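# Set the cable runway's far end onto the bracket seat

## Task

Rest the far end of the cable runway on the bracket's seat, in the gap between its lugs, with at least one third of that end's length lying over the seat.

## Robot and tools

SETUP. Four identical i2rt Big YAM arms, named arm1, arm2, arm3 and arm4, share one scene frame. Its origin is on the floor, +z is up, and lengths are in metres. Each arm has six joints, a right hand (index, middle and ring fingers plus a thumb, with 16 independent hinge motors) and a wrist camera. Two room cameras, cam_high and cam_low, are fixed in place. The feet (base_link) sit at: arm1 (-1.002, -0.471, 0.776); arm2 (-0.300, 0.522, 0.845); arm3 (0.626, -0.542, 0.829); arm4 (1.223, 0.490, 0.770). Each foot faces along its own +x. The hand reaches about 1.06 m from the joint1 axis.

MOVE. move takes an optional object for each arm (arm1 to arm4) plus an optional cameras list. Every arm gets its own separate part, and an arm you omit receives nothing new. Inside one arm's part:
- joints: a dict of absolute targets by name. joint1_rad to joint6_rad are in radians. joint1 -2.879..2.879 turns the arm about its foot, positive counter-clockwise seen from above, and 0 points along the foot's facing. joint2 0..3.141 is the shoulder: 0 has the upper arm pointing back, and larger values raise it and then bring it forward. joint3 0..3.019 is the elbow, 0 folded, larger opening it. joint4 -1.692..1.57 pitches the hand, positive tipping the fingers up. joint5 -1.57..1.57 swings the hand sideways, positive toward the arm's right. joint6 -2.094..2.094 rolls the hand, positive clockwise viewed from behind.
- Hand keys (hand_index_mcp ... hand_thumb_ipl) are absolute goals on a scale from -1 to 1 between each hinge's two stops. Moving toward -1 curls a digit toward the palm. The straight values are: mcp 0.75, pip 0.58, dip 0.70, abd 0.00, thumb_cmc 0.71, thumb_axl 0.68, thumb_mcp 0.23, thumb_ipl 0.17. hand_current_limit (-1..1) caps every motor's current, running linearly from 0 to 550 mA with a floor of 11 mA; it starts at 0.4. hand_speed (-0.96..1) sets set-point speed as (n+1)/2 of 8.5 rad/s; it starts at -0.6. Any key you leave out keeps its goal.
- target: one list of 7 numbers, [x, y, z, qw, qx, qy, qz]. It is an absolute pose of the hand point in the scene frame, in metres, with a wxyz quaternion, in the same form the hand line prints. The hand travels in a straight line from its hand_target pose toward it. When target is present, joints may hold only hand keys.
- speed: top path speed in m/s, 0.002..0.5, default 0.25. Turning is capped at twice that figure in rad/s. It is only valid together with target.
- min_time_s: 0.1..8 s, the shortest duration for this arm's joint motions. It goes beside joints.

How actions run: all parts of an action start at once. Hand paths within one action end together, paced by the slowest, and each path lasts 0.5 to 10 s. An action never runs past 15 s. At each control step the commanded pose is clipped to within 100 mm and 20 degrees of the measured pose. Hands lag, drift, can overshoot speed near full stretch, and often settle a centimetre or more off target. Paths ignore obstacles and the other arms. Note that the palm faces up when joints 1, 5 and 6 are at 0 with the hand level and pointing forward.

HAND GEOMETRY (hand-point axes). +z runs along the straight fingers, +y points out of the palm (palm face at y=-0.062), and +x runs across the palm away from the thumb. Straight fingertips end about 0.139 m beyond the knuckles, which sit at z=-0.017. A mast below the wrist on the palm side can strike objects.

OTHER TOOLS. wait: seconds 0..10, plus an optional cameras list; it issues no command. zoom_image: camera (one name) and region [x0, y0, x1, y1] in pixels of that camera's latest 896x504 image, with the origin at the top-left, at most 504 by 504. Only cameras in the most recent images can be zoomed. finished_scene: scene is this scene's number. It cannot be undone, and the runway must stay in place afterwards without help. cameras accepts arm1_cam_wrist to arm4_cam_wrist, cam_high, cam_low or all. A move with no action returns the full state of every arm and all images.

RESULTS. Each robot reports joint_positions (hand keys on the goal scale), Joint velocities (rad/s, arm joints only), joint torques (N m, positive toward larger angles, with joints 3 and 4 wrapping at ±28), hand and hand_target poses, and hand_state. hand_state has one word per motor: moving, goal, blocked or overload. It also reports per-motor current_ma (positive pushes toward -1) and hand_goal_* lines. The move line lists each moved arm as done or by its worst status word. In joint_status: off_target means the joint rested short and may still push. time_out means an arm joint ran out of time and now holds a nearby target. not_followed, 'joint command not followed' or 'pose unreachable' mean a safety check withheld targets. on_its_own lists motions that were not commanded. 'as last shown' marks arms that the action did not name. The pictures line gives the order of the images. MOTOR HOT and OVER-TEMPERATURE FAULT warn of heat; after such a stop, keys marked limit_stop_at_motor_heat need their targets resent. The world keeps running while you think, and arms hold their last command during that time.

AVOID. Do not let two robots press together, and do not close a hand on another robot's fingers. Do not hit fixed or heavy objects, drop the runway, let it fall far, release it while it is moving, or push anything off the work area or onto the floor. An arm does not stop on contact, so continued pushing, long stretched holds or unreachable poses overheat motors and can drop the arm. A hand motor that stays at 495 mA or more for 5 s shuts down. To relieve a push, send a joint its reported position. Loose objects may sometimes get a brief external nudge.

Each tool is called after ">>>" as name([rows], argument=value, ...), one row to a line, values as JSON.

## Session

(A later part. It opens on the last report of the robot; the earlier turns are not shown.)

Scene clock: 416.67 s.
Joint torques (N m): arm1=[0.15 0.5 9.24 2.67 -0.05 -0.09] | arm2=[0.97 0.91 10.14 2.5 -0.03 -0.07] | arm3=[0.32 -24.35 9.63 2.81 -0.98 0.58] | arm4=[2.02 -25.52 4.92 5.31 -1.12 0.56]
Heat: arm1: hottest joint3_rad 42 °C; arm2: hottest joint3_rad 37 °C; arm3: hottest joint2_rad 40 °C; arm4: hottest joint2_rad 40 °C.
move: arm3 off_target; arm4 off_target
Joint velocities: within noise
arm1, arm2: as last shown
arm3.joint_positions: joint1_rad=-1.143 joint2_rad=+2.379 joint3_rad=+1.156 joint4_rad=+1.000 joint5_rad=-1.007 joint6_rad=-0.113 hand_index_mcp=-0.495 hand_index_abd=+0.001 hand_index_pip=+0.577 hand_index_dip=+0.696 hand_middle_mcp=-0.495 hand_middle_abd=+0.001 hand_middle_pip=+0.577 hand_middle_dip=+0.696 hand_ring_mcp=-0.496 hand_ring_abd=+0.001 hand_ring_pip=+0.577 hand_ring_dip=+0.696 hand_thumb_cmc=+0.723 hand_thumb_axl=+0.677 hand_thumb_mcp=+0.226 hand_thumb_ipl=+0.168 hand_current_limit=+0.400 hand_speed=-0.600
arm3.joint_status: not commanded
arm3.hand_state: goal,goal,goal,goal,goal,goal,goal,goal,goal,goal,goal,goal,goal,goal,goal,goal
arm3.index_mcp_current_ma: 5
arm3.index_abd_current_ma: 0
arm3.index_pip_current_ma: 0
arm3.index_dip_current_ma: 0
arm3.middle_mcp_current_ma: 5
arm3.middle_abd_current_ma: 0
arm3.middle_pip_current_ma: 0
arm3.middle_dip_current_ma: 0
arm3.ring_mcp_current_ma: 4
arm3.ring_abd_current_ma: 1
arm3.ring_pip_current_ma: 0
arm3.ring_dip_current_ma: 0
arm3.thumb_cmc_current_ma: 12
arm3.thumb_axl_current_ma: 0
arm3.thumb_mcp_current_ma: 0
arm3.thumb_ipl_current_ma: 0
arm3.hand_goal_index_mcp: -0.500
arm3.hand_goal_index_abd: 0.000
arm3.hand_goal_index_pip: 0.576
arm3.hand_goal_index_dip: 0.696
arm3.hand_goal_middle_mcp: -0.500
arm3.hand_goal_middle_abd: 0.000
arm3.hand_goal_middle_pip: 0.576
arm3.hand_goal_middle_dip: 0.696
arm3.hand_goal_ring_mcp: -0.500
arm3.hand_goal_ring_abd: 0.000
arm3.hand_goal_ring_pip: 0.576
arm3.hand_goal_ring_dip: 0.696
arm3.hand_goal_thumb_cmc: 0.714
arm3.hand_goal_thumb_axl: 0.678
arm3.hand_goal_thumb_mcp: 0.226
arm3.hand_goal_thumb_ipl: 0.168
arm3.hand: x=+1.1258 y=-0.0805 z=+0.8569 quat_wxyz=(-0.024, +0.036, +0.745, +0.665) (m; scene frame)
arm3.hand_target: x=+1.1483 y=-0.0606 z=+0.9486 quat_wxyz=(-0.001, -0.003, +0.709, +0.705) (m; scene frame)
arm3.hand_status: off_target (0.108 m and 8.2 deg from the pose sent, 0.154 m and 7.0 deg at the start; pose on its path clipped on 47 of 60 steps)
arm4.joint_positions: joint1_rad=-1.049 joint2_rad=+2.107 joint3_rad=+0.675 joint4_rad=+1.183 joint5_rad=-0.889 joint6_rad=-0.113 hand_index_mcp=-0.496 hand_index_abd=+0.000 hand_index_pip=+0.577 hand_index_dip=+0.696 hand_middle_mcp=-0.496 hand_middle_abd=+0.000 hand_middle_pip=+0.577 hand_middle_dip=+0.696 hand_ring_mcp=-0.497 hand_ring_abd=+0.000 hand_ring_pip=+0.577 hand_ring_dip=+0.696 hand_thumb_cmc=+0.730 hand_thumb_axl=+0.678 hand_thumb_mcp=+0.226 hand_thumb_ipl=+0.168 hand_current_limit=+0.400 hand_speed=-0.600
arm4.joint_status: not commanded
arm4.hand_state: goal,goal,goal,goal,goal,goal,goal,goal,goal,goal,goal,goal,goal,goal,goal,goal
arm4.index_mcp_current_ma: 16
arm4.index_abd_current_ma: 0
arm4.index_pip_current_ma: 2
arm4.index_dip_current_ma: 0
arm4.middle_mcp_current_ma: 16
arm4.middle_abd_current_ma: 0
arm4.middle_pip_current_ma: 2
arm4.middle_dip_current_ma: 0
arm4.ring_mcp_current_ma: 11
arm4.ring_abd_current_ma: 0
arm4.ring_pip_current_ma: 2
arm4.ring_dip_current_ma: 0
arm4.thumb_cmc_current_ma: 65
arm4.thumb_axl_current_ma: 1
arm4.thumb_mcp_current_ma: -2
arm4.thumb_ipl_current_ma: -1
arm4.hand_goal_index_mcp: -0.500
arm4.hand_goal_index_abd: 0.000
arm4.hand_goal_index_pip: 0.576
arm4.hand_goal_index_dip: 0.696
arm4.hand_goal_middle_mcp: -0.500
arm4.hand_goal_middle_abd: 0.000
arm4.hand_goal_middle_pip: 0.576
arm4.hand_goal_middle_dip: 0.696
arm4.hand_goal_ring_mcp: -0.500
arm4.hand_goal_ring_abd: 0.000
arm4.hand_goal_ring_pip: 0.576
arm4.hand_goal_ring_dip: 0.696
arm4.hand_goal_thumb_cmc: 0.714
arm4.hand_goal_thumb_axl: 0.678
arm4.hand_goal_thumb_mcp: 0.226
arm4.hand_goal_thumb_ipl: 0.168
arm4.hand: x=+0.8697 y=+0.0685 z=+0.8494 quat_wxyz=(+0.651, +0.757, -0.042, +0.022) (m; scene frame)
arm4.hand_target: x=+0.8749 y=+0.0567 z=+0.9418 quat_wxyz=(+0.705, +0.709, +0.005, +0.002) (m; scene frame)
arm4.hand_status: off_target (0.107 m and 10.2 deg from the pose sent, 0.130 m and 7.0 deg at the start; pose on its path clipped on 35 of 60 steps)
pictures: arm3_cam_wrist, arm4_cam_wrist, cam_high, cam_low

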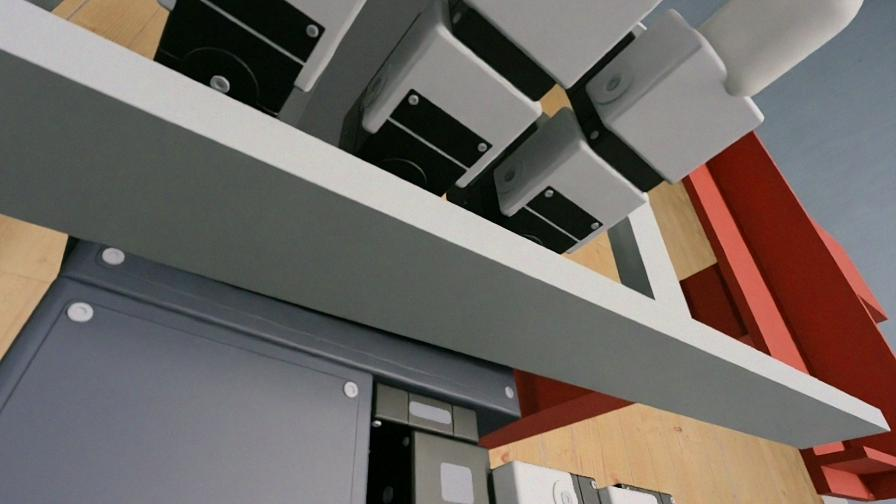

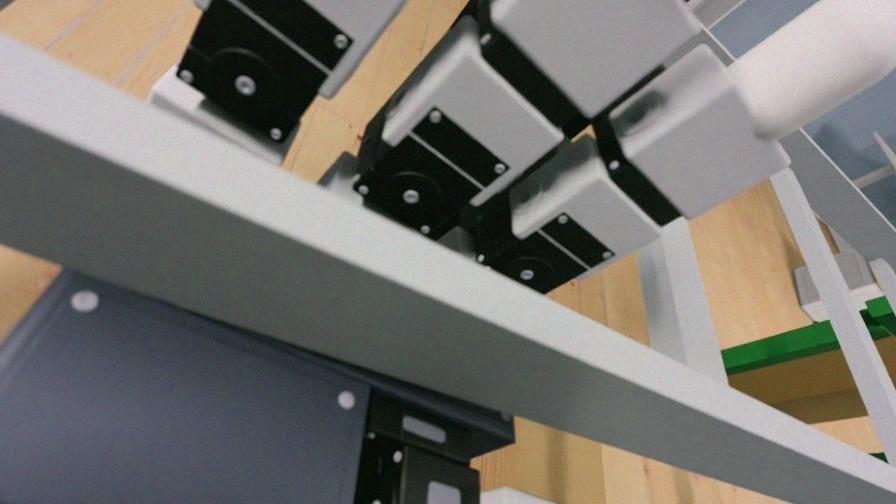

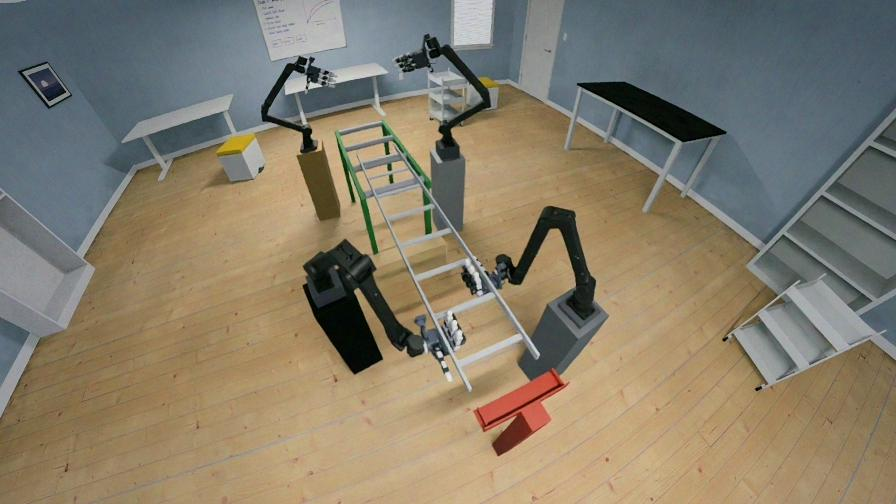

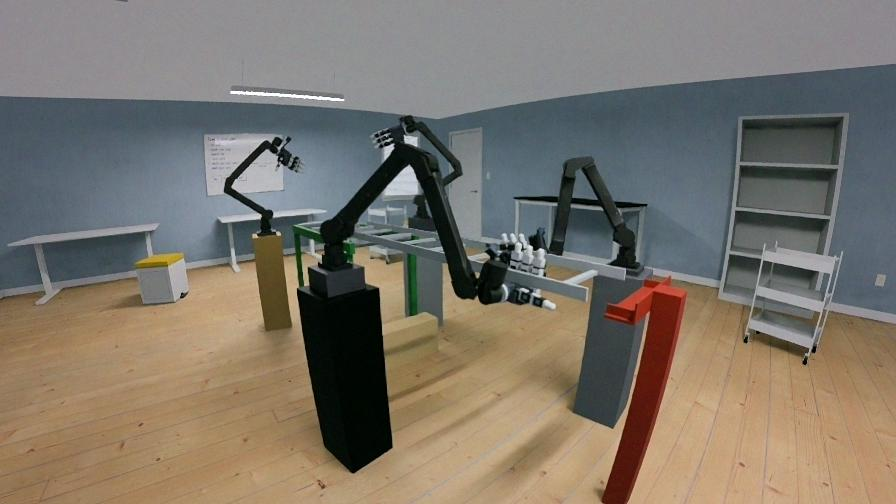

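>>> zoom_image(camera="cam_high", region=[450, 360, 510, 440])

>>> zoom_image(camera="cam_high", region=[510, 320, 580, 400])

>>> zoom_image(camera="cam_low", region=[570, 250, 690, 330])

Scaled by 6.300 from the camera's 896x504 image, which has a finer 1280x720 frame.

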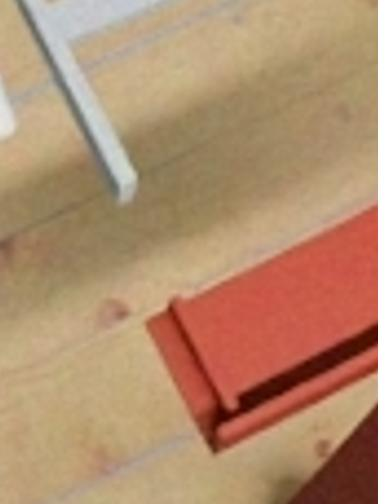

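Scaled by 6.300 from the camera's 896x504 image, which has a finer 1280x720 frame.

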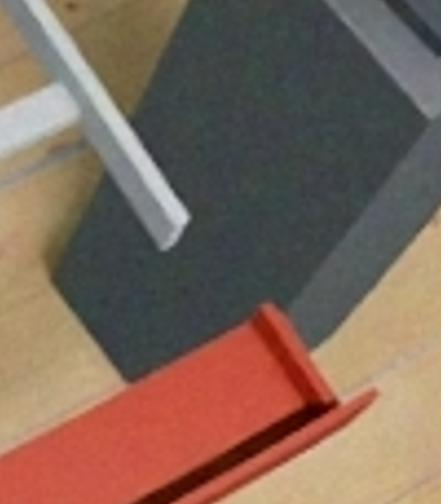

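Scaled by 4.200 from the camera's 896x504 image, which has a finer 1280x720 frame.

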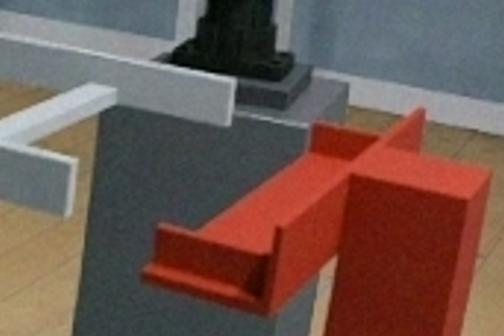

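>>> move(arm4={"target": [0.925, 0.064, 0.97, 0.7071, 0.7071, 0, 0], "speed": 0.06}, arm3={"target": [1.215, -0.042, 0.97, 0, 0, 0.7071, 0.7071], "speed": 0.06}, cameras=["cam_low", "cam_high", "arm3_cam_wrist"])

>>> zoom_image(camera="cam_high", region=[460, 370, 520, 450])

>>> zoom_image(camera="cam_high", region=[515, 330, 585, 410])

>>> zoom_image(camera="cam_low", region=[570, 250, 690, 330])

Scene clock: 453.03 s.
Joint torques (N m): arm1=[0.62 0.26 9.14 2.74 -0.05 -0.11] | arm2=[0.79 0.91 10.13 2.51 -0.05 -0.08] | arm3=[0.5 -24.53 11.07 2.7 -0.93 0.53] | arm4=[1.96 -24.23 4.41 6.23 -1.31 0.68]
Heat: arm1: hottest joint3_rad 42 °C; arm2: hottest joint3_rad 38 °C; arm3: hottest joint3_rad 43 °C; arm4: hottest joint2_rad 42 °C.
move: arm3 off_target; arm4 off_target
Joint velocities: within noise
arm1, arm2: as last shown
arm3.joint_positions: joint1_rad=-1.174 joint2_rad=+2.410 joint3_rad=+1.320 joint4_rad=+0.879 joint5_rad=-1.038 joint6_rad=-0.101 hand_index_mcp=-0.495 hand_index_abd=+0.001 hand_index_pip=+0.577 hand_index_dip=+0.696 hand_middle_mcp=-0.495 hand_middle_abd=+0.001 hand_middle_pip=+0.577 hand_middle_dip=+0.696 hand_ring_mcp=-0.496 hand_ring_abd=+0.001 hand_ring_pip=+0.577 hand_ring_dip=+0.696 hand_thumb_cmc=+0.723 hand_thumb_axl=+0.677 hand_thumb_mcp=+0.226 hand_thumb_ipl=+0.168 hand_current_limit=+0.400 hand_speed=-0.600
arm3.joint_status: not commanded
arm3.hand_state: goal,goal,goal,goal,goal,goal,goal,goal,goal,goal,goal,goal,goal,goal,goal,goal
arm3.index_mcp_current_ma: 5
arm3.index_abd_current_ma: 0
arm3.index_pip_current_ma: 0
arm3.index_dip_current_ma: 0
arm3.middle_mcp_current_ma: 5
arm3.middle_abd_current_ma: 0
arm3.middle_pip_current_ma: 0
arm3.middle_dip_current_ma: 0
arm3.ring_mcp_current_ma: 4
arm3.ring_abd_current_ma: 1
arm3.ring_pip_current_ma: 0
arm3.ring_dip_current_ma: 0
arm3.thumb_cmc_current_ma: 12
arm3.thumb_axl_current_ma: 0
arm3.thumb_mcp_current_ma: 0
arm3.thumb_ipl_current_ma: 0
arm3.hand_goal_index_mcp: -0.500
arm3.hand_goal_index_abd: 0.000
arm3.hand_goal_index_pip: 0.576
arm3.hand_goal_index_dip: 0.696
arm3.hand_goal_middle_mcp: -0.500
arm3.hand_goal_middle_abd: 0.000
arm3.hand_goal_middle_pip: 0.576
arm3.hand_goal_middle_dip: 0.696
arm3.hand_goal_ring_mcp: -0.500
arm3.hand_goal_ring_abd: 0.000
arm3.hand_goal_ring_pip: 0.576
arm3.hand_goal_ring_dip: 0.696
arm3.hand_goal_thumb_cmc: 0.714
arm3.hand_goal_thumb_axl: 0.678
arm3.hand_goal_thumb_mcp: 0.226
arm3.hand_goal_thumb_ipl: 0.168
arm3.hand: x=+1.1817 y=-0.0706 z=+0.8701 quat_wxyz=(-0.025, +0.038, +0.741, +0.670) (m; scene frame)
arm3.hand_target: x=+1.2022 y=-0.0514 z=+0.9625 quat_wxyz=(-0.001, -0.002, +0.709, +0.705) (m; scene frame)
arm3.hand_status: off_target (0.109 m and 7.8 deg from the pose sent, 0.149 m and 8.1 deg at the start; pose on its path clipped on 55 of 58 steps)
arm4.joint_positions: joint1_rad=-0.984 joint2_rad=+2.033 joint3_rad=+0.534 joint4_rad=+1.226 joint5_rad=-0.823 joint6_rad=-0.130 hand_index_mcp=-0.496 hand_index_abd=+0.000 hand_index_pip=+0.577 hand_index_dip=+0.696 hand_middle_mcp=-0.496 hand_middle_abd=+0.000 hand_middle_pip=+0.577 hand_middle_dip=+0.696 hand_ring_mcp=-0.497 hand_ring_abd=+0.000 hand_ring_pip=+0.577 hand_ring_dip=+0.696 hand_thumb_cmc=+0.730 hand_thumb_axl=+0.678 hand_thumb_mcp=+0.226 hand_thumb_ipl=+0.168 hand_current_limit=+0.400 hand_speed=-0.600
arm4.joint_status: not commanded
arm4.hand_state: goal,goal,goal,goal,goal,goal,goal,goal,goal,goal,goal,goal,goal,goal,goal,goal
arm4.index_mcp_current_ma: 16
arm4.index_abd_current_ma: 0
arm4.index_pip_current_ma: 2
arm4.index_dip_current_ma: 0
arm4.middle_mcp_current_ma: 16
arm4.middle_abd_current_ma: 0
arm4.middle_pip_current_ma: 2
arm4.middle_dip_current_ma: 0
arm4.ring_mcp_current_ma: 11
arm4.ring_abd_current_ma: 0
arm4.ring_pip_current_ma: 2
arm4.ring_dip_current_ma: 0
arm4.thumb_cmc_current_ma: 65
arm4.thumb_axl_current_ma: 1
arm4.thumb_mcp_current_ma: -2
arm4.thumb_ipl_current_ma: -1
arm4.hand_goal_index_mcp: -0.500
arm4.hand_goal_index_abd: 0.000
arm4.hand_goal_index_pip: 0.576
arm4.hand_goal_index_dip: 0.696
arm4.hand_goal_middle_mcp: -0.500
arm4.hand_goal_middle_abd: 0.000
arm4.hand_goal_middle_pip: 0.576
arm4.hand_goal_middle_dip: 0.696
arm4.hand_goal_ring_mcp: -0.500
arm4.hand_goal_ring_abd: 0.000
arm4.hand_goal_ring_pip: 0.576
arm4.hand_goal_ring_dip: 0.696
arm4.hand_goal_thumb_cmc: 0.714
arm4.hand_goal_thumb_axl: 0.678
arm4.hand_goal_thumb_mcp: 0.226
arm4.hand_goal_thumb_ipl: 0.168
arm4.hand: x=+0.9235 y=+0.0779 z=+0.8584 quat_wxyz=(+0.641, +0.767, -0.037, +0.019) (m; scene frame)
arm4.hand_target: x=+0.9297 y=+0.0693 z=+0.9499 quat_wxyz=(+0.704, +0.710, +0.006, +0.003) (m; scene frame)
arm4.hand_status: off_target (0.112 m and 11.3 deg from the pose sent, 0.133 m and 10.2 deg at the start; pose on its path clipped on 51 of 58 steps)
pictures: arm3_cam_wrist, cam_high, cam_low

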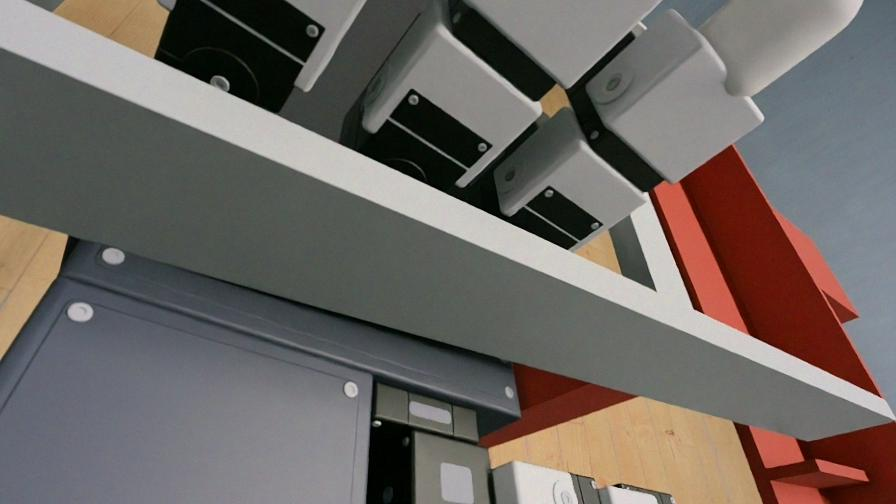

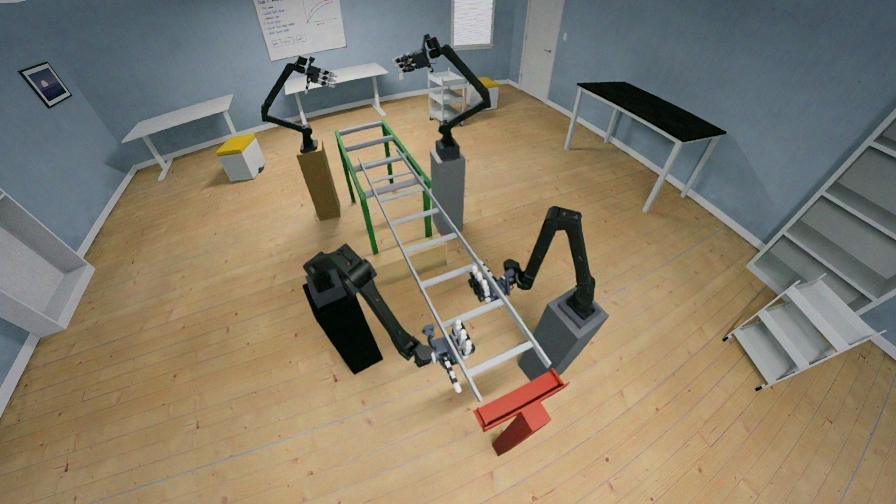

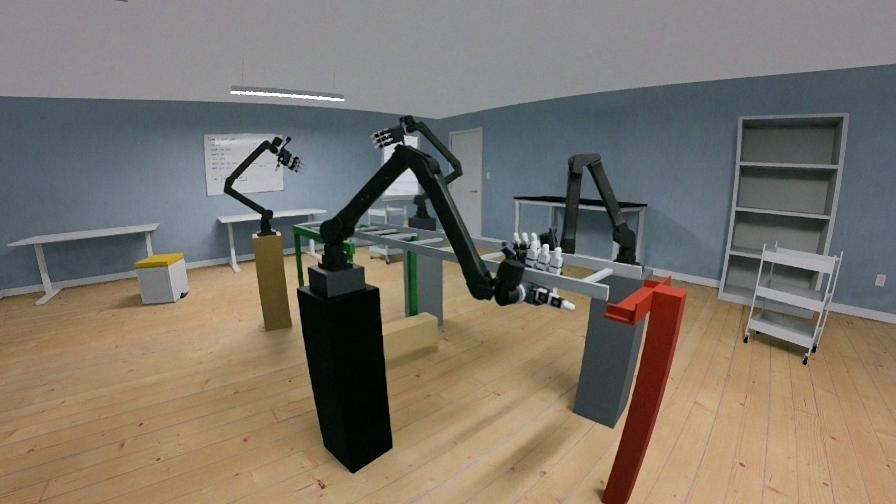

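Scaled by 6.300 from the camera's 896x504 image, which has a finer 1280x720 frame.

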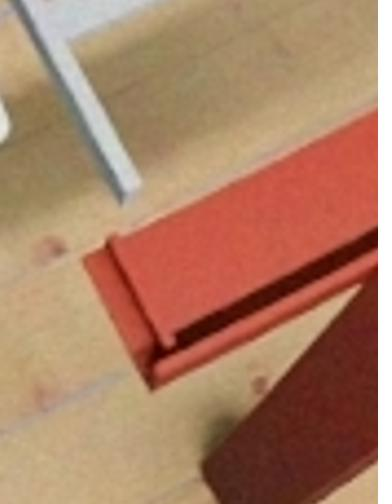

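Scaled by 6.300 from the camera's 896x504 image, which has a finer 1280x720 frame.

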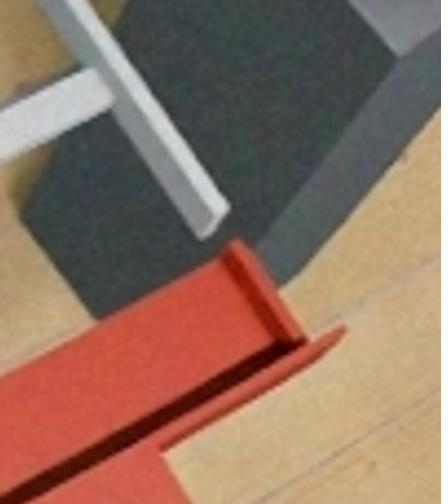

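Scaled by 4.200 from the camera's 896x504 image, which has a finer 1280x720 frame.

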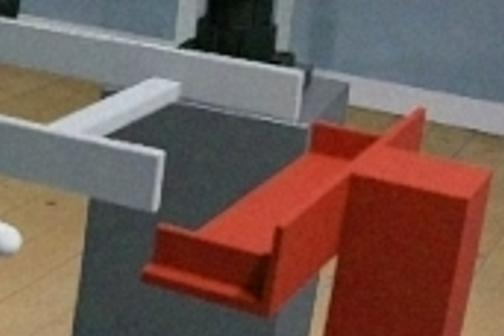

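>>> move(arm4={"target": [0.932, 0.056, 0.985, 0.7071, 0.7071, 0, 0], "speed": 0.05}, arm3={"target": [1.205, -0.062, 0.985, 0, 0, 0.7071, 0.7071], "speed": 0.05}, cameras=["cam_low", "cam_high"])

>>> zoom_image(camera="cam_high", region=[460, 370, 520, 450])

>>> zoom_image(camera="cam_high", region=[515, 330, 585, 410])

>>> zoom_image(camera="cam_low", region=[570, 250, 690, 330])

Scene clock: 478.70 s.
Joint torques (N m): arm1=[0.44 0.26 9.21 2.67 -0.05 -0.09] | arm2=[1.08 0.91 10.14 2.52 -0.04 -0.08] | arm3=[-0.26 -26.81 7.76 3.33 -1.14 0.45] | arm4=[2.26 -24.18 4.52 5.87 -1.4 0.77]
Heat: arm1: hottest joint3_rad 43 °C; arm2: hottest joint3_rad 38 °C; arm3: hottest joint2_rad 46 °C; arm4: hottest joint2_rad 40 °C.
move: arm3 off_target; arm4 off_target
Joint velocities: within noise
arm1, arm2: as last shown
arm3.joint_positions: joint1_rad=-1.184 joint2_rad=+2.410 joint3_rad=+1.321 joint4_rad=+0.879 joint5_rad=-1.051 joint6_rad=-0.096 hand_index_mcp=-0.495 hand_index_abd=+0.001 hand_index_pip=+0.577 hand_index_dip=+0.696 hand_middle_mcp=-0.495 hand_middle_abd=+0.001 hand_middle_pip=+0.577 hand_middle_dip=+0.696 hand_ring_mcp=-0.496 hand_ring_abd=+0.001 hand_ring_pip=+0.577 hand_ring_dip=+0.696 hand_thumb_cmc=+0.723 hand_thumb_axl=+0.677 hand_thumb_mcp=+0.226 hand_thumb_ipl=+0.168 hand_current_limit=+0.400 hand_speed=-0.600
arm3.joint_status: not commanded
arm3.hand_state: goal,goal,goal,goal,goal,goal,goal,goal,goal,goal,goal,goal,goal,goal,goal,goal
arm3.index_mcp_current_ma: 5
arm3.index_abd_current_ma: 0
arm3.index_pip_current_ma: 0
arm3.index_dip_current_ma: 0
arm3.middle_mcp_current_ma: 5
arm3.middle_abd_current_ma: 0
arm3.middle_pip_current_ma: 0
arm3.middle_dip_current_ma: 0
arm3.ring_mcp_current_ma: 4
arm3.ring_abd_current_ma: 1
arm3.ring_pip_current_ma: 0
arm3.ring_dip_current_ma: 0
arm3.thumb_cmc_current_ma: 12
arm3.thumb_axl_current_ma: 0
arm3.thumb_mcp_current_ma: 0
arm3.thumb_ipl_current_ma: 0
arm3.hand_goal_index_mcp: -0.500
arm3.hand_goal_index_abd: 0.000
arm3.hand_goal_index_pip: 0.576
arm3.hand_goal_index_dip: 0.696
arm3.hand_goal_middle_mcp: -0.500
arm3.hand_goal_middle_abd: 0.000
arm3.hand_goal_middle_pip: 0.576
arm3.hand_goal_middle_dip: 0.696
arm3.hand_goal_ring_mcp: -0.500
arm3.hand_goal_ring_abd: 0.000
arm3.hand_goal_ring_pip: 0.576
arm3.hand_goal_ring_dip: 0.696
arm3.hand_goal_thumb_cmc: 0.714
arm3.hand_goal_thumb_axl: 0.678
arm3.hand_goal_thumb_mcp: 0.226
arm3.hand_goal_thumb_ipl: 0.168
arm3.hand: x=+1.1847 y=-0.0758 z=+0.8706 quat_wxyz=(-0.028, +0.039, +0.740, +0.671) (m; scene frame)
arm3.hand_target: x=+1.1962 y=-0.0671 z=+0.9659 quat_wxyz=(+0.000, -0.002, +0.709, +0.705) (m; scene frame)
arm3.hand_status: off_target (0.117 m and 7.9 deg from the pose sent, 0.118 m and 7.8 deg at the start; pose on its path clipped on 35 of 39 steps)
arm4.joint_positions: joint1_rad=-0.965 joint2_rad=+2.025 joint3_rad=+0.531 joint4_rad=+1.226 joint5_rad=-0.799 joint6_rad=-0.140 hand_index_mcp=-0.496 hand_index_abd=+0.000 hand_index_pip=+0.577 hand_index_dip=+0.696 hand_middle_mcp=-0.496 hand_middle_abd=+0.000 hand_middle_pip=+0.577 hand_middle_dip=+0.696 hand_ring_mcp=-0.497 hand_ring_abd=+0.000 hand_ring_pip=+0.577 hand_ring_dip=+0.696 hand_thumb_cmc=+0.730 hand_thumb_axl=+0.678 hand_thumb_mcp=+0.226 hand_thumb_ipl=+0.168 hand_current_limit=+0.400 hand_speed=-0.600
arm4.joint_status: not commanded
arm4.hand_state: goal,goal,goal,goal,goal,goal,goal,goal,goal,goal,goal,goal,goal,goal,goal,goal
arm4.index_mcp_current_ma: 16
arm4.index_abd_current_ma: 0
arm4.index_pip_current_ma: 2
arm4.index_dip_current_ma: 0
arm4.middle_mcp_current_ma: 16
arm4.middle_abd_current_ma: 0
arm4.middle_pip_current_ma: 2
arm4.middle_dip_current_ma: 0
arm4.ring_mcp_current_ma: 11
arm4.ring_abd_current_ma: 0
arm4.ring_pip_current_ma: 2
arm4.ring_dip_current_ma: 0
arm4.thumb_cmc_current_ma: 65
arm4.thumb_axl_current_ma: 1
arm4.thumb_mcp_current_ma: -2
arm4.thumb_ipl_current_ma: -1
arm4.hand_goal_index_mcp: -0.500
arm4.hand_goal_index_abd: 0.000
arm4.hand_goal_index_pip: 0.576
arm4.hand_goal_index_dip: 0.696
arm4.hand_goal_middle_mcp: -0.500
arm4.hand_goal_middle_abd: 0.000
arm4.hand_goal_middle_pip: 0.576
arm4.hand_goal_middle_dip: 0.696
arm4.hand_goal_ring_mcp: -0.500
arm4.hand_goal_ring_abd: 0.000
arm4.hand_goal_ring_pip: 0.576
arm4.hand_goal_ring_dip: 0.696
arm4.hand_goal_thumb_cmc: 0.714
arm4.hand_goal_thumb_axl: 0.678
arm4.hand_goal_thumb_mcp: 0.226
arm4.hand_goal_thumb_ipl: 0.168
arm4.hand: x=+0.9285 y=+0.0734 z=+0.8610 quat_wxyz=(+0.640, +0.767, -0.033, +0.012) (m; scene frame)
arm4.hand_target: x=+0.9361 y=+0.0636 z=+0.9525 quat_wxyz=(+0.704, +0.710, +0.007, +0.003) (m; scene frame)
arm4.hand_status: off_target (0.125 m and 11.1 deg from the pose sent, 0.129 m and 11.3 deg at the start; pose on its path clipped on 34 of 39 steps)
pictures: cam_high, cam_low

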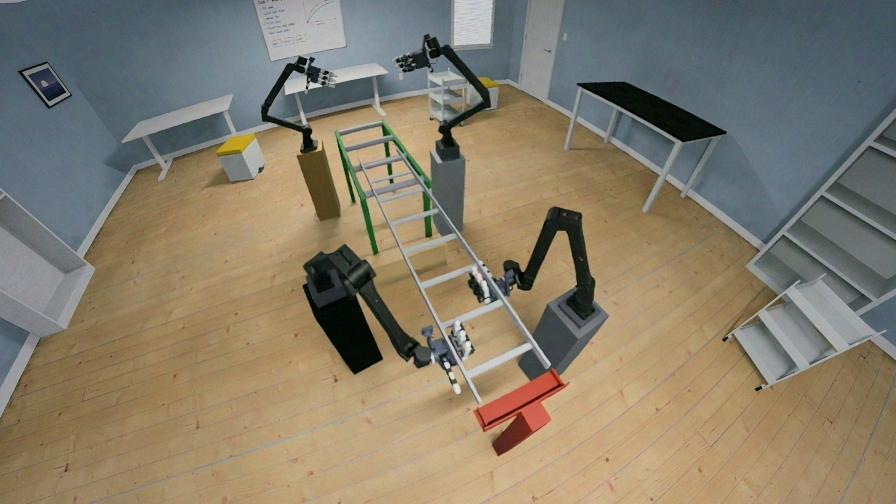

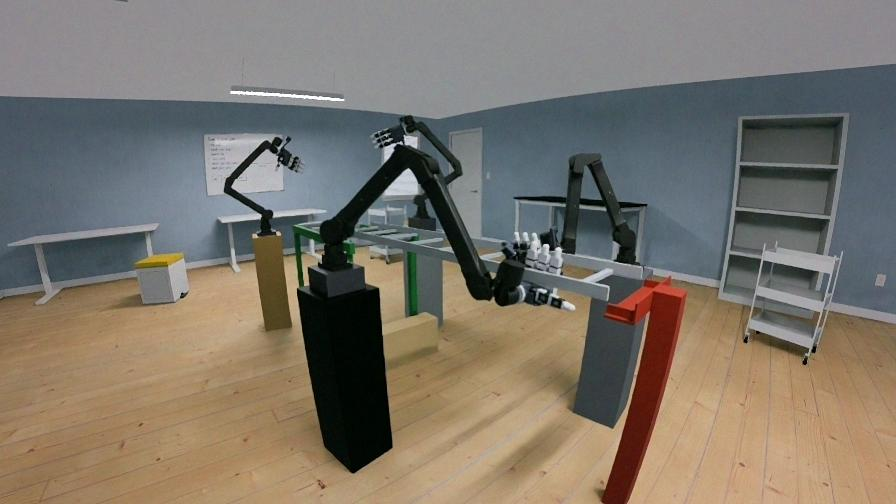

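Scaled by 6.300 from the camera's 896x504 image, which has a finer 1280x720 frame.

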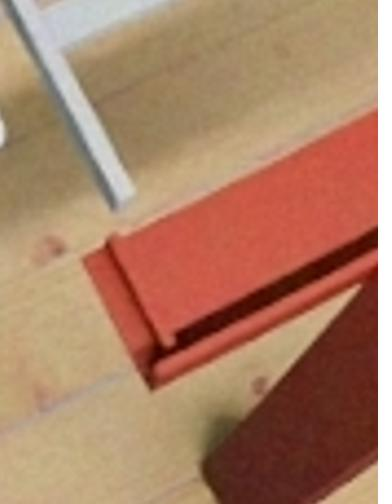

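Scaled by 6.300 from the camera's 896x504 image, which has a finer 1280x720 frame.

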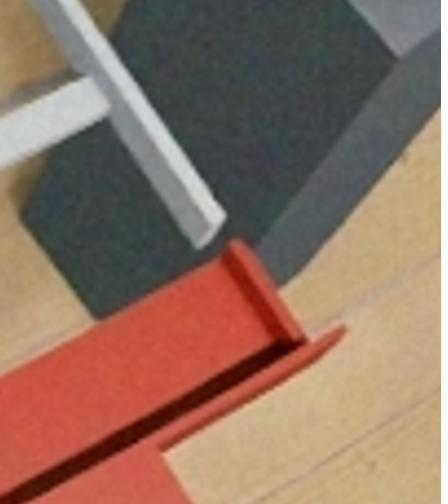

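Scaled by 4.200 from the camera's 896x504 image, which has a finer 1280x720 frame.

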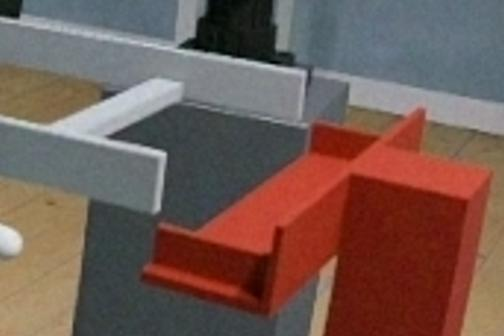

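>>> move(arm4={"target": [0.965, 0.061, 0.99, 0.7071, 0.7071, 0, 0], "speed": 0.05}, arm3={"target": [1.24, -0.066, 0.99, 0, 0, 0.7071, 0.7071], "speed": 0.05}, cameras=["cam_low", "cam_high"])

>>> zoom_image(camera="cam_high", region=[460, 370, 520, 450])

>>> zoom_image(camera="cam_high", region=[515, 330, 585, 410])

>>> zoom_image(camera="cam_low", region=[570, 250, 690, 330])

Scene clock: 489.03 s.
Joint torques (N m): arm1=[0.5 0.67 9.22 2.66 -0.06 -0.1] | arm2=[0.91 0.97 10.14 2.52 -0.03 -0.07] | arm3=[-0.85 -25.47 10.66 2.58 -0.93 0.43] | arm4=[1.96 -23.94 4.23 5.94 -1.4 0.8]
Heat: arm1: hottest joint3_rad 43 °C; arm2: hottest joint3_rad 38 °C; arm3: hottest joint2_rad 47 °C; arm4: hottest joint2_rad 41 °C.
move: arm3 off_target; arm4 off_target
Joint velocities: within noise
arm1.joint_positions: joint1_rad=+0.178 joint2_rad=+0.638 joint3_rad=+1.366 joint4_rad=-1.312 joint5_rad=+0.002 joint6_rad=+1.065 hand_index_mcp=+0.755 hand_index_abd=+0.000 hand_index_pip=+0.577 hand_index_dip=+0.696 hand_middle_mcp=+0.755 hand_middle_abd=+0.000 hand_middle_pip=+0.577 hand_middle_dip=+0.696 hand_ring_mcp=+0.755 hand_ring_abd=+0.000 hand_ring_pip=+0.577 hand_ring_dip=+0.696 hand_thumb_cmc=+0.715 hand_thumb_axl=+0.677 hand_thumb_mcp=+0.226 hand_thumb_ipl=+0.168 hand_current_limit=+0.400 hand_speed=-0.600
arm1.joint_status: not commanded
arm1.hand_state: goal,goal,goal,goal,goal,goal,goal,goal,goal,goal,goal,goal,goal,goal,goal,goal
arm1.index_mcp_current_ma: 3
arm1.index_abd_current_ma: 1
arm1.index_pip_current_ma: 3
arm1.index_dip_current_ma: 0
arm1.middle_mcp_current_ma: 3
arm1.middle_abd_current_ma: 1
arm1.middle_pip_current_ma: 3
arm1.middle_dip_current_ma: 0
arm1.ring_mcp_current_ma: 3
arm1.ring_abd_current_ma: 1
arm1.ring_pip_current_ma: 3
arm1.ring_dip_current_ma: 0
arm1.thumb_cmc_current_ma: 3
arm1.thumb_axl_current_ma: -3
arm1.thumb_mcp_current_ma: -1
arm1.thumb_ipl_current_ma: -1
arm1.hand_goal_index_mcp: 0.754
arm1.hand_goal_index_abd: 0.000
arm1.hand_goal_index_pip: 0.576
arm1.hand_goal_index_dip: 0.696
arm1.hand_goal_middle_mcp: 0.754
arm1.hand_goal_middle_abd: 0.000
arm1.hand_goal_middle_pip: 0.576
arm1.hand_goal_middle_dip: 0.696
arm1.hand_goal_ring_mcp: 0.754
arm1.hand_goal_ring_abd: 0.000
arm1.hand_goal_ring_pip: 0.576
arm1.hand_goal_ring_dip: 0.696
arm1.hand_goal_thumb_cmc: 0.714
arm1.hand_goal_thumb_axl: 0.678
arm1.hand_goal_thumb_mcp: 0.226
arm1.hand_goal_thumb_ipl: 0.168
arm1.hand: x=-0.9323 y=-0.2108 z=+1.3247 quat_wxyz=(-0.254, +0.423, +0.769, +0.406) (m; scene frame)
arm1.hand_target: x=-0.9321 y=-0.2136 z=+1.3382 quat_wxyz=(-0.261, +0.420, +0.763, +0.417) (m; scene frame)
arm1.hand_status: not commanded
arm2.joint_positions: joint1_rad=-0.397 joint2_rad=+0.614 joint3_rad=+1.434 joint4_rad=-1.144 joint5_rad=+0.097 joint6_rad=+1.106 hand_index_mcp=+0.755 hand_index_abd=+0.001 hand_index_pip=+0.577 hand_index_dip=+0.696 hand_middle_mcp=+0.755 hand_middle_abd=+0.001 hand_middle_pip=+0.577 hand_middle_dip=+0.696 hand_ring_mcp=+0.755 hand_ring_abd=+0.001 hand_ring_pip=+0.577 hand_ring_dip=+0.696 hand_thumb_cmc=+0.715 hand_thumb_axl=+0.677 hand_thumb_mcp=+0.226 hand_thumb_ipl=+0.168 hand_current_limit=+0.400 hand_speed=-0.600
arm2.joint_status: not commanded
arm2.hand_state: goal,goal,goal,goal,goal,goal,goal,goal,goal,goal,goal,goal,goal,goal,goal,goal
arm2.index_mcp_current_ma: 2
arm2.index_abd_current_ma: 1
arm2.index_pip_current_ma: 1
arm2.index_dip_current_ma: 0
arm2.middle_mcp_current_ma: 2
arm2.middle_abd_current_ma: 1
arm2.middle_pip_current_ma: 1
arm2.middle_dip_current_ma: 0
arm2.ring_mcp_current_ma: 2
arm2.ring_abd_current_ma: 1
arm2.ring_pip_current_ma: 1
arm2.ring_dip_current_ma: 0
arm2.thumb_cmc_current_ma: 1
arm2.thumb_axl_current_ma: -1
arm2.thumb_mcp_current_ma: 0
arm2.thumb_ipl_current_ma: 0
arm2.hand_goal_index_mcp: 0.754
arm2.hand_goal_index_abd: 0.000
arm2.hand_goal_index_pip: 0.576
arm2.hand_goal_index_dip: 0.696
arm2.hand_goal_middle_mcp: 0.754
arm2.hand_goal_middle_abd: 0.000
arm2.hand_goal_middle_pip: 0.576
arm2.hand_goal_middle_dip: 0.696
arm2.hand_goal_ring_mcp: 0.754
arm2.hand_goal_ring_abd: 0.000
arm2.hand_goal_ring_pip: 0.576
arm2.hand_goal_ring_dip: 0.696
arm2.hand_goal_thumb_cmc: 0.714
arm2.hand_goal_thumb_axl: 0.678
arm2.hand_goal_thumb_mcp: 0.226
arm2.hand_goal_thumb_ipl: 0.168
arm2.hand: x=-0.5144 y=+0.3694 z=+1.4700 quat_wxyz=(+0.571, +0.531, -0.612, +0.130) (m; scene frame)
arm2.hand_target: x=-0.5123 y=+0.3731 z=+1.4799 quat_wxyz=(+0.580, +0.526, -0.607, +0.133) (m; scene frame)
arm2.hand_status: not commanded
arm3.joint_positions: joint1_rad=-1.209 joint2_rad=+2.410 joint3_rad=+1.352 joint4_rad=+0.853 joint5_rad=-1.084 joint6_rad=-0.093 hand_index_mcp=-0.495 hand_index_abd=+0.001 hand_index_pip=+0.577 hand_index_dip=+0.696 hand_middle_mcp=-0.495 hand_middle_abd=+0.001 hand_middle_pip=+0.577 hand_middle_dip=+0.696 hand_ring_mcp=-0.496 hand_ring_abd=+0.001 hand_ring_pip=+0.577 hand_ring_dip=+0.696 hand_thumb_cmc=+0.723 hand_thumb_axl=+0.677 hand_thumb_mcp=+0.226 hand_thumb_ipl=+0.168 hand_current_limit=+0.400 hand_speed=-0.600
arm3.joint_status: not commanded
arm3.hand_state: goal,goal,goal,goal,goal,goal,goal,goal,goal,goal,goal,goal,goal,goal,goal,goal
arm3.index_mcp_current_ma: 5
arm3.index_abd_current_ma: 0
arm3.index_pip_current_ma: 0
arm3.index_dip_current_ma: 0
arm3.middle_mcp_current_ma: 5
arm3.middle_abd_current_ma: 0
arm3.middle_pip_current_ma: 0
arm3.middle_dip_current_ma: 0
arm3.ring_mcp_current_ma: 4
arm3.ring_abd_current_ma: 1
arm3.ring_pip_current_ma: 0
arm3.ring_dip_current_ma: 0
arm3.thumb_cmc_current_ma: 12
arm3.thumb_axl_current_ma: 0
arm3.thumb_mcp_current_ma: 0
arm3.thumb_ipl_current_ma: 0
arm3.hand_goal_index_mcp: -0.500
arm3.hand_goal_index_abd: 0.000
arm3.hand_goal_index_pip: 0.576
arm3.hand_goal_index_dip: 0.696
arm3.hand_goal_middle_mcp: -0.500
arm3.hand_goal_middle_abd: 0.000
arm3.hand_goal_middle_pip: 0.576
arm3.hand_goal_middle_dip: 0.696
arm3.hand_goal_ring_mcp: -0.500
arm3.hand_goal_ring_abd: 0.000
arm3.hand_goal_ring_pip: 0.576
arm3.hand_goal_ring_dip: 0.696
arm3.hand_goal_thumb_cmc: 0.714
arm3.hand_goal_thumb_axl: 0.678
arm3.hand_goal_thumb_mcp: 0.226
arm3.hand_goal_thumb_ipl: 0.168
arm3.hand: x=+1.1997 y=-0.0842 z=+0.8779 quat_wxyz=(-0.031, +0.037, +0.737, +0.674) (m; scene frame)
arm3.hand_target: x=+1.2237 y=-0.0749 z=+0.9711 quat_wxyz=(+0.000, -0.002, +0.709, +0.705) (m; scene frame)
arm3.hand_status: off_target (0.120 m and 7.6 deg from the pose sent, 0.132 m and 7.9 deg at the start; pose on its path clipped on 54 of 57 steps)
arm4.joint_positions: joint1_rad=-0.900 joint2_rad=+1.986 joint3_rad=+0.457 joint4_rad=+1.259 joint5_rad=-0.741 joint6_rad=-0.141 hand_index_mcp=-0.496 hand_index_abd=+0.000 hand_index_pip=+0.577 hand_index_dip=+0.696 hand_middle_mcp=-0.496 hand_middle_abd=+0.000 hand_middle_pip=+0.577 hand_middle_dip=+0.696 hand_ring_mcp=-0.497 hand_ring_abd=+0.000 hand_ring_pip=+0.577 hand_ring_dip=+0.696 hand_thumb_cmc=+0.730 hand_thumb_axl=+0.678 hand_thumb_mcp=+0.226 hand_thumb_ipl=+0.168 hand_current_limit=+0.400 hand_speed=-0.600
arm4.joint_status: not commanded
arm4.hand_state: goal,goal,goal,goal,goal,goal,goal,goal,goal,goal,goal,goal,goal,goal,goal,goal
arm4.index_mcp_current_ma: 16
arm4.index_abd_current_ma: 0
arm4.index_pip_current_ma: 2
arm4.index_dip_current_ma: 0
arm4.middle_mcp_current_ma: 16
arm4.middle_abd_current_ma: 0
arm4.middle_pip_current_ma: 2
arm4.middle_dip_current_ma: 0
arm4.ring_mcp_current_ma: 11
arm4.ring_abd_current_ma: 0
arm4.ring_pip_current_ma: 2
arm4.ring_dip_current_ma: 0
arm4.thumb_cmc_current_ma: 65
arm4.thumb_axl_current_ma: 1
arm4.thumb_mcp_current_ma: -2
arm4.thumb_ipl_current_ma: -1
arm4.hand_goal_index_mcp: -0.500
arm4.hand_goal_index_abd: 0.000
arm4.hand_goal_index_pip: 0.576
arm4.hand_goal_index_dip: 0.696
arm4.hand_goal_middle_mcp: -0.500
arm4.hand_goal_middle_abd: 0.000
arm4.hand_goal_middle_pip: 0.576
arm4.hand_goal_middle_dip: 0.696
arm4.hand_goal_ring_mcp: -0.500
arm4.hand_goal_ring_abd: 0.000
arm4.hand_goal_ring_pip: 0.576
arm4.hand_goal_ring_dip: 0.696
arm4.hand_goal_thumb_cmc: 0.714
arm4.hand_goal_thumb_axl: 0.678
arm4.hand_goal_thumb_mcp: 0.226
arm4.hand_goal_thumb_ipl: 0.168
arm4.hand: x=+0.9645 y=+0.0741 z=+0.8667 quat_wxyz=(+0.636, +0.772, -0.026, +0.010) (m; scene frame)
arm4.hand_target: x=+0.9696 y=+0.0676 z=+0.9580 quat_wxyz=(+0.704, +0.710, +0.008, +0.003) (m; scene frame)
arm4.hand_status: off_target (0.124 m and 11.5 deg from the pose sent, 0.135 m and 11.1 deg at the start; pose on its path clipped on 52 of 57 steps)
pictures: cam_high, cam_low

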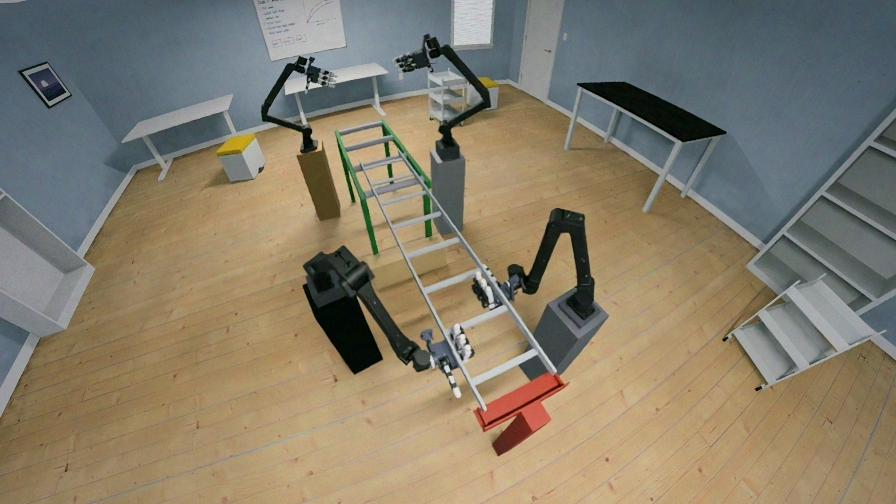

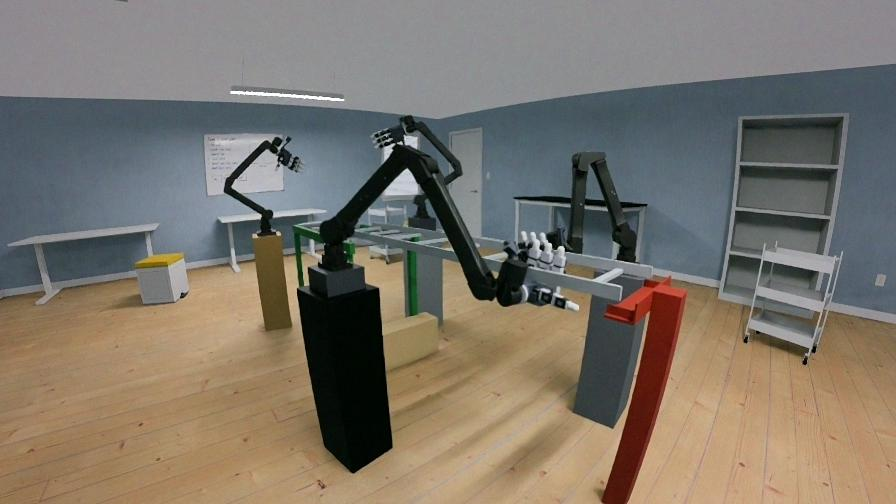

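Scaled by 6.300 from the camera's 896x504 image, which has a finer 1280x720 frame.

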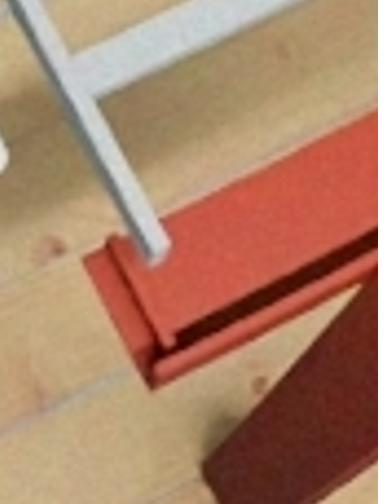

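Scaled by 6.300 from the camera's 896x504 image, which has a finer 1280x720 frame.

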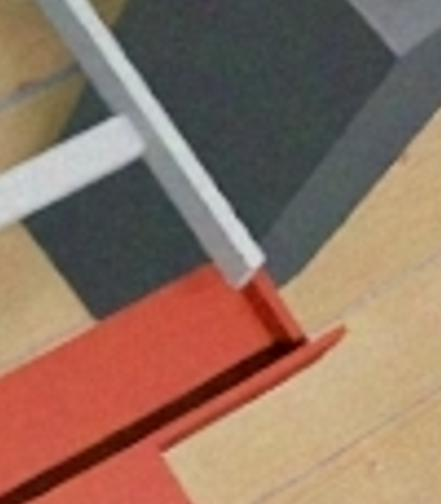

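Scaled by 4.200 from the camera's 896x504 image, which has a finer 1280x720 frame.

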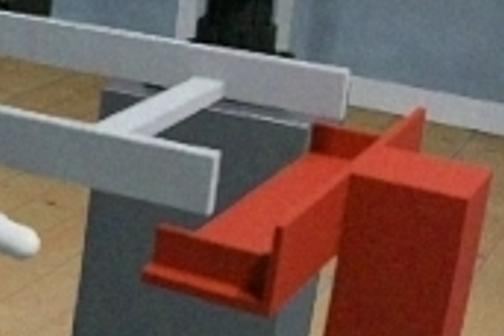

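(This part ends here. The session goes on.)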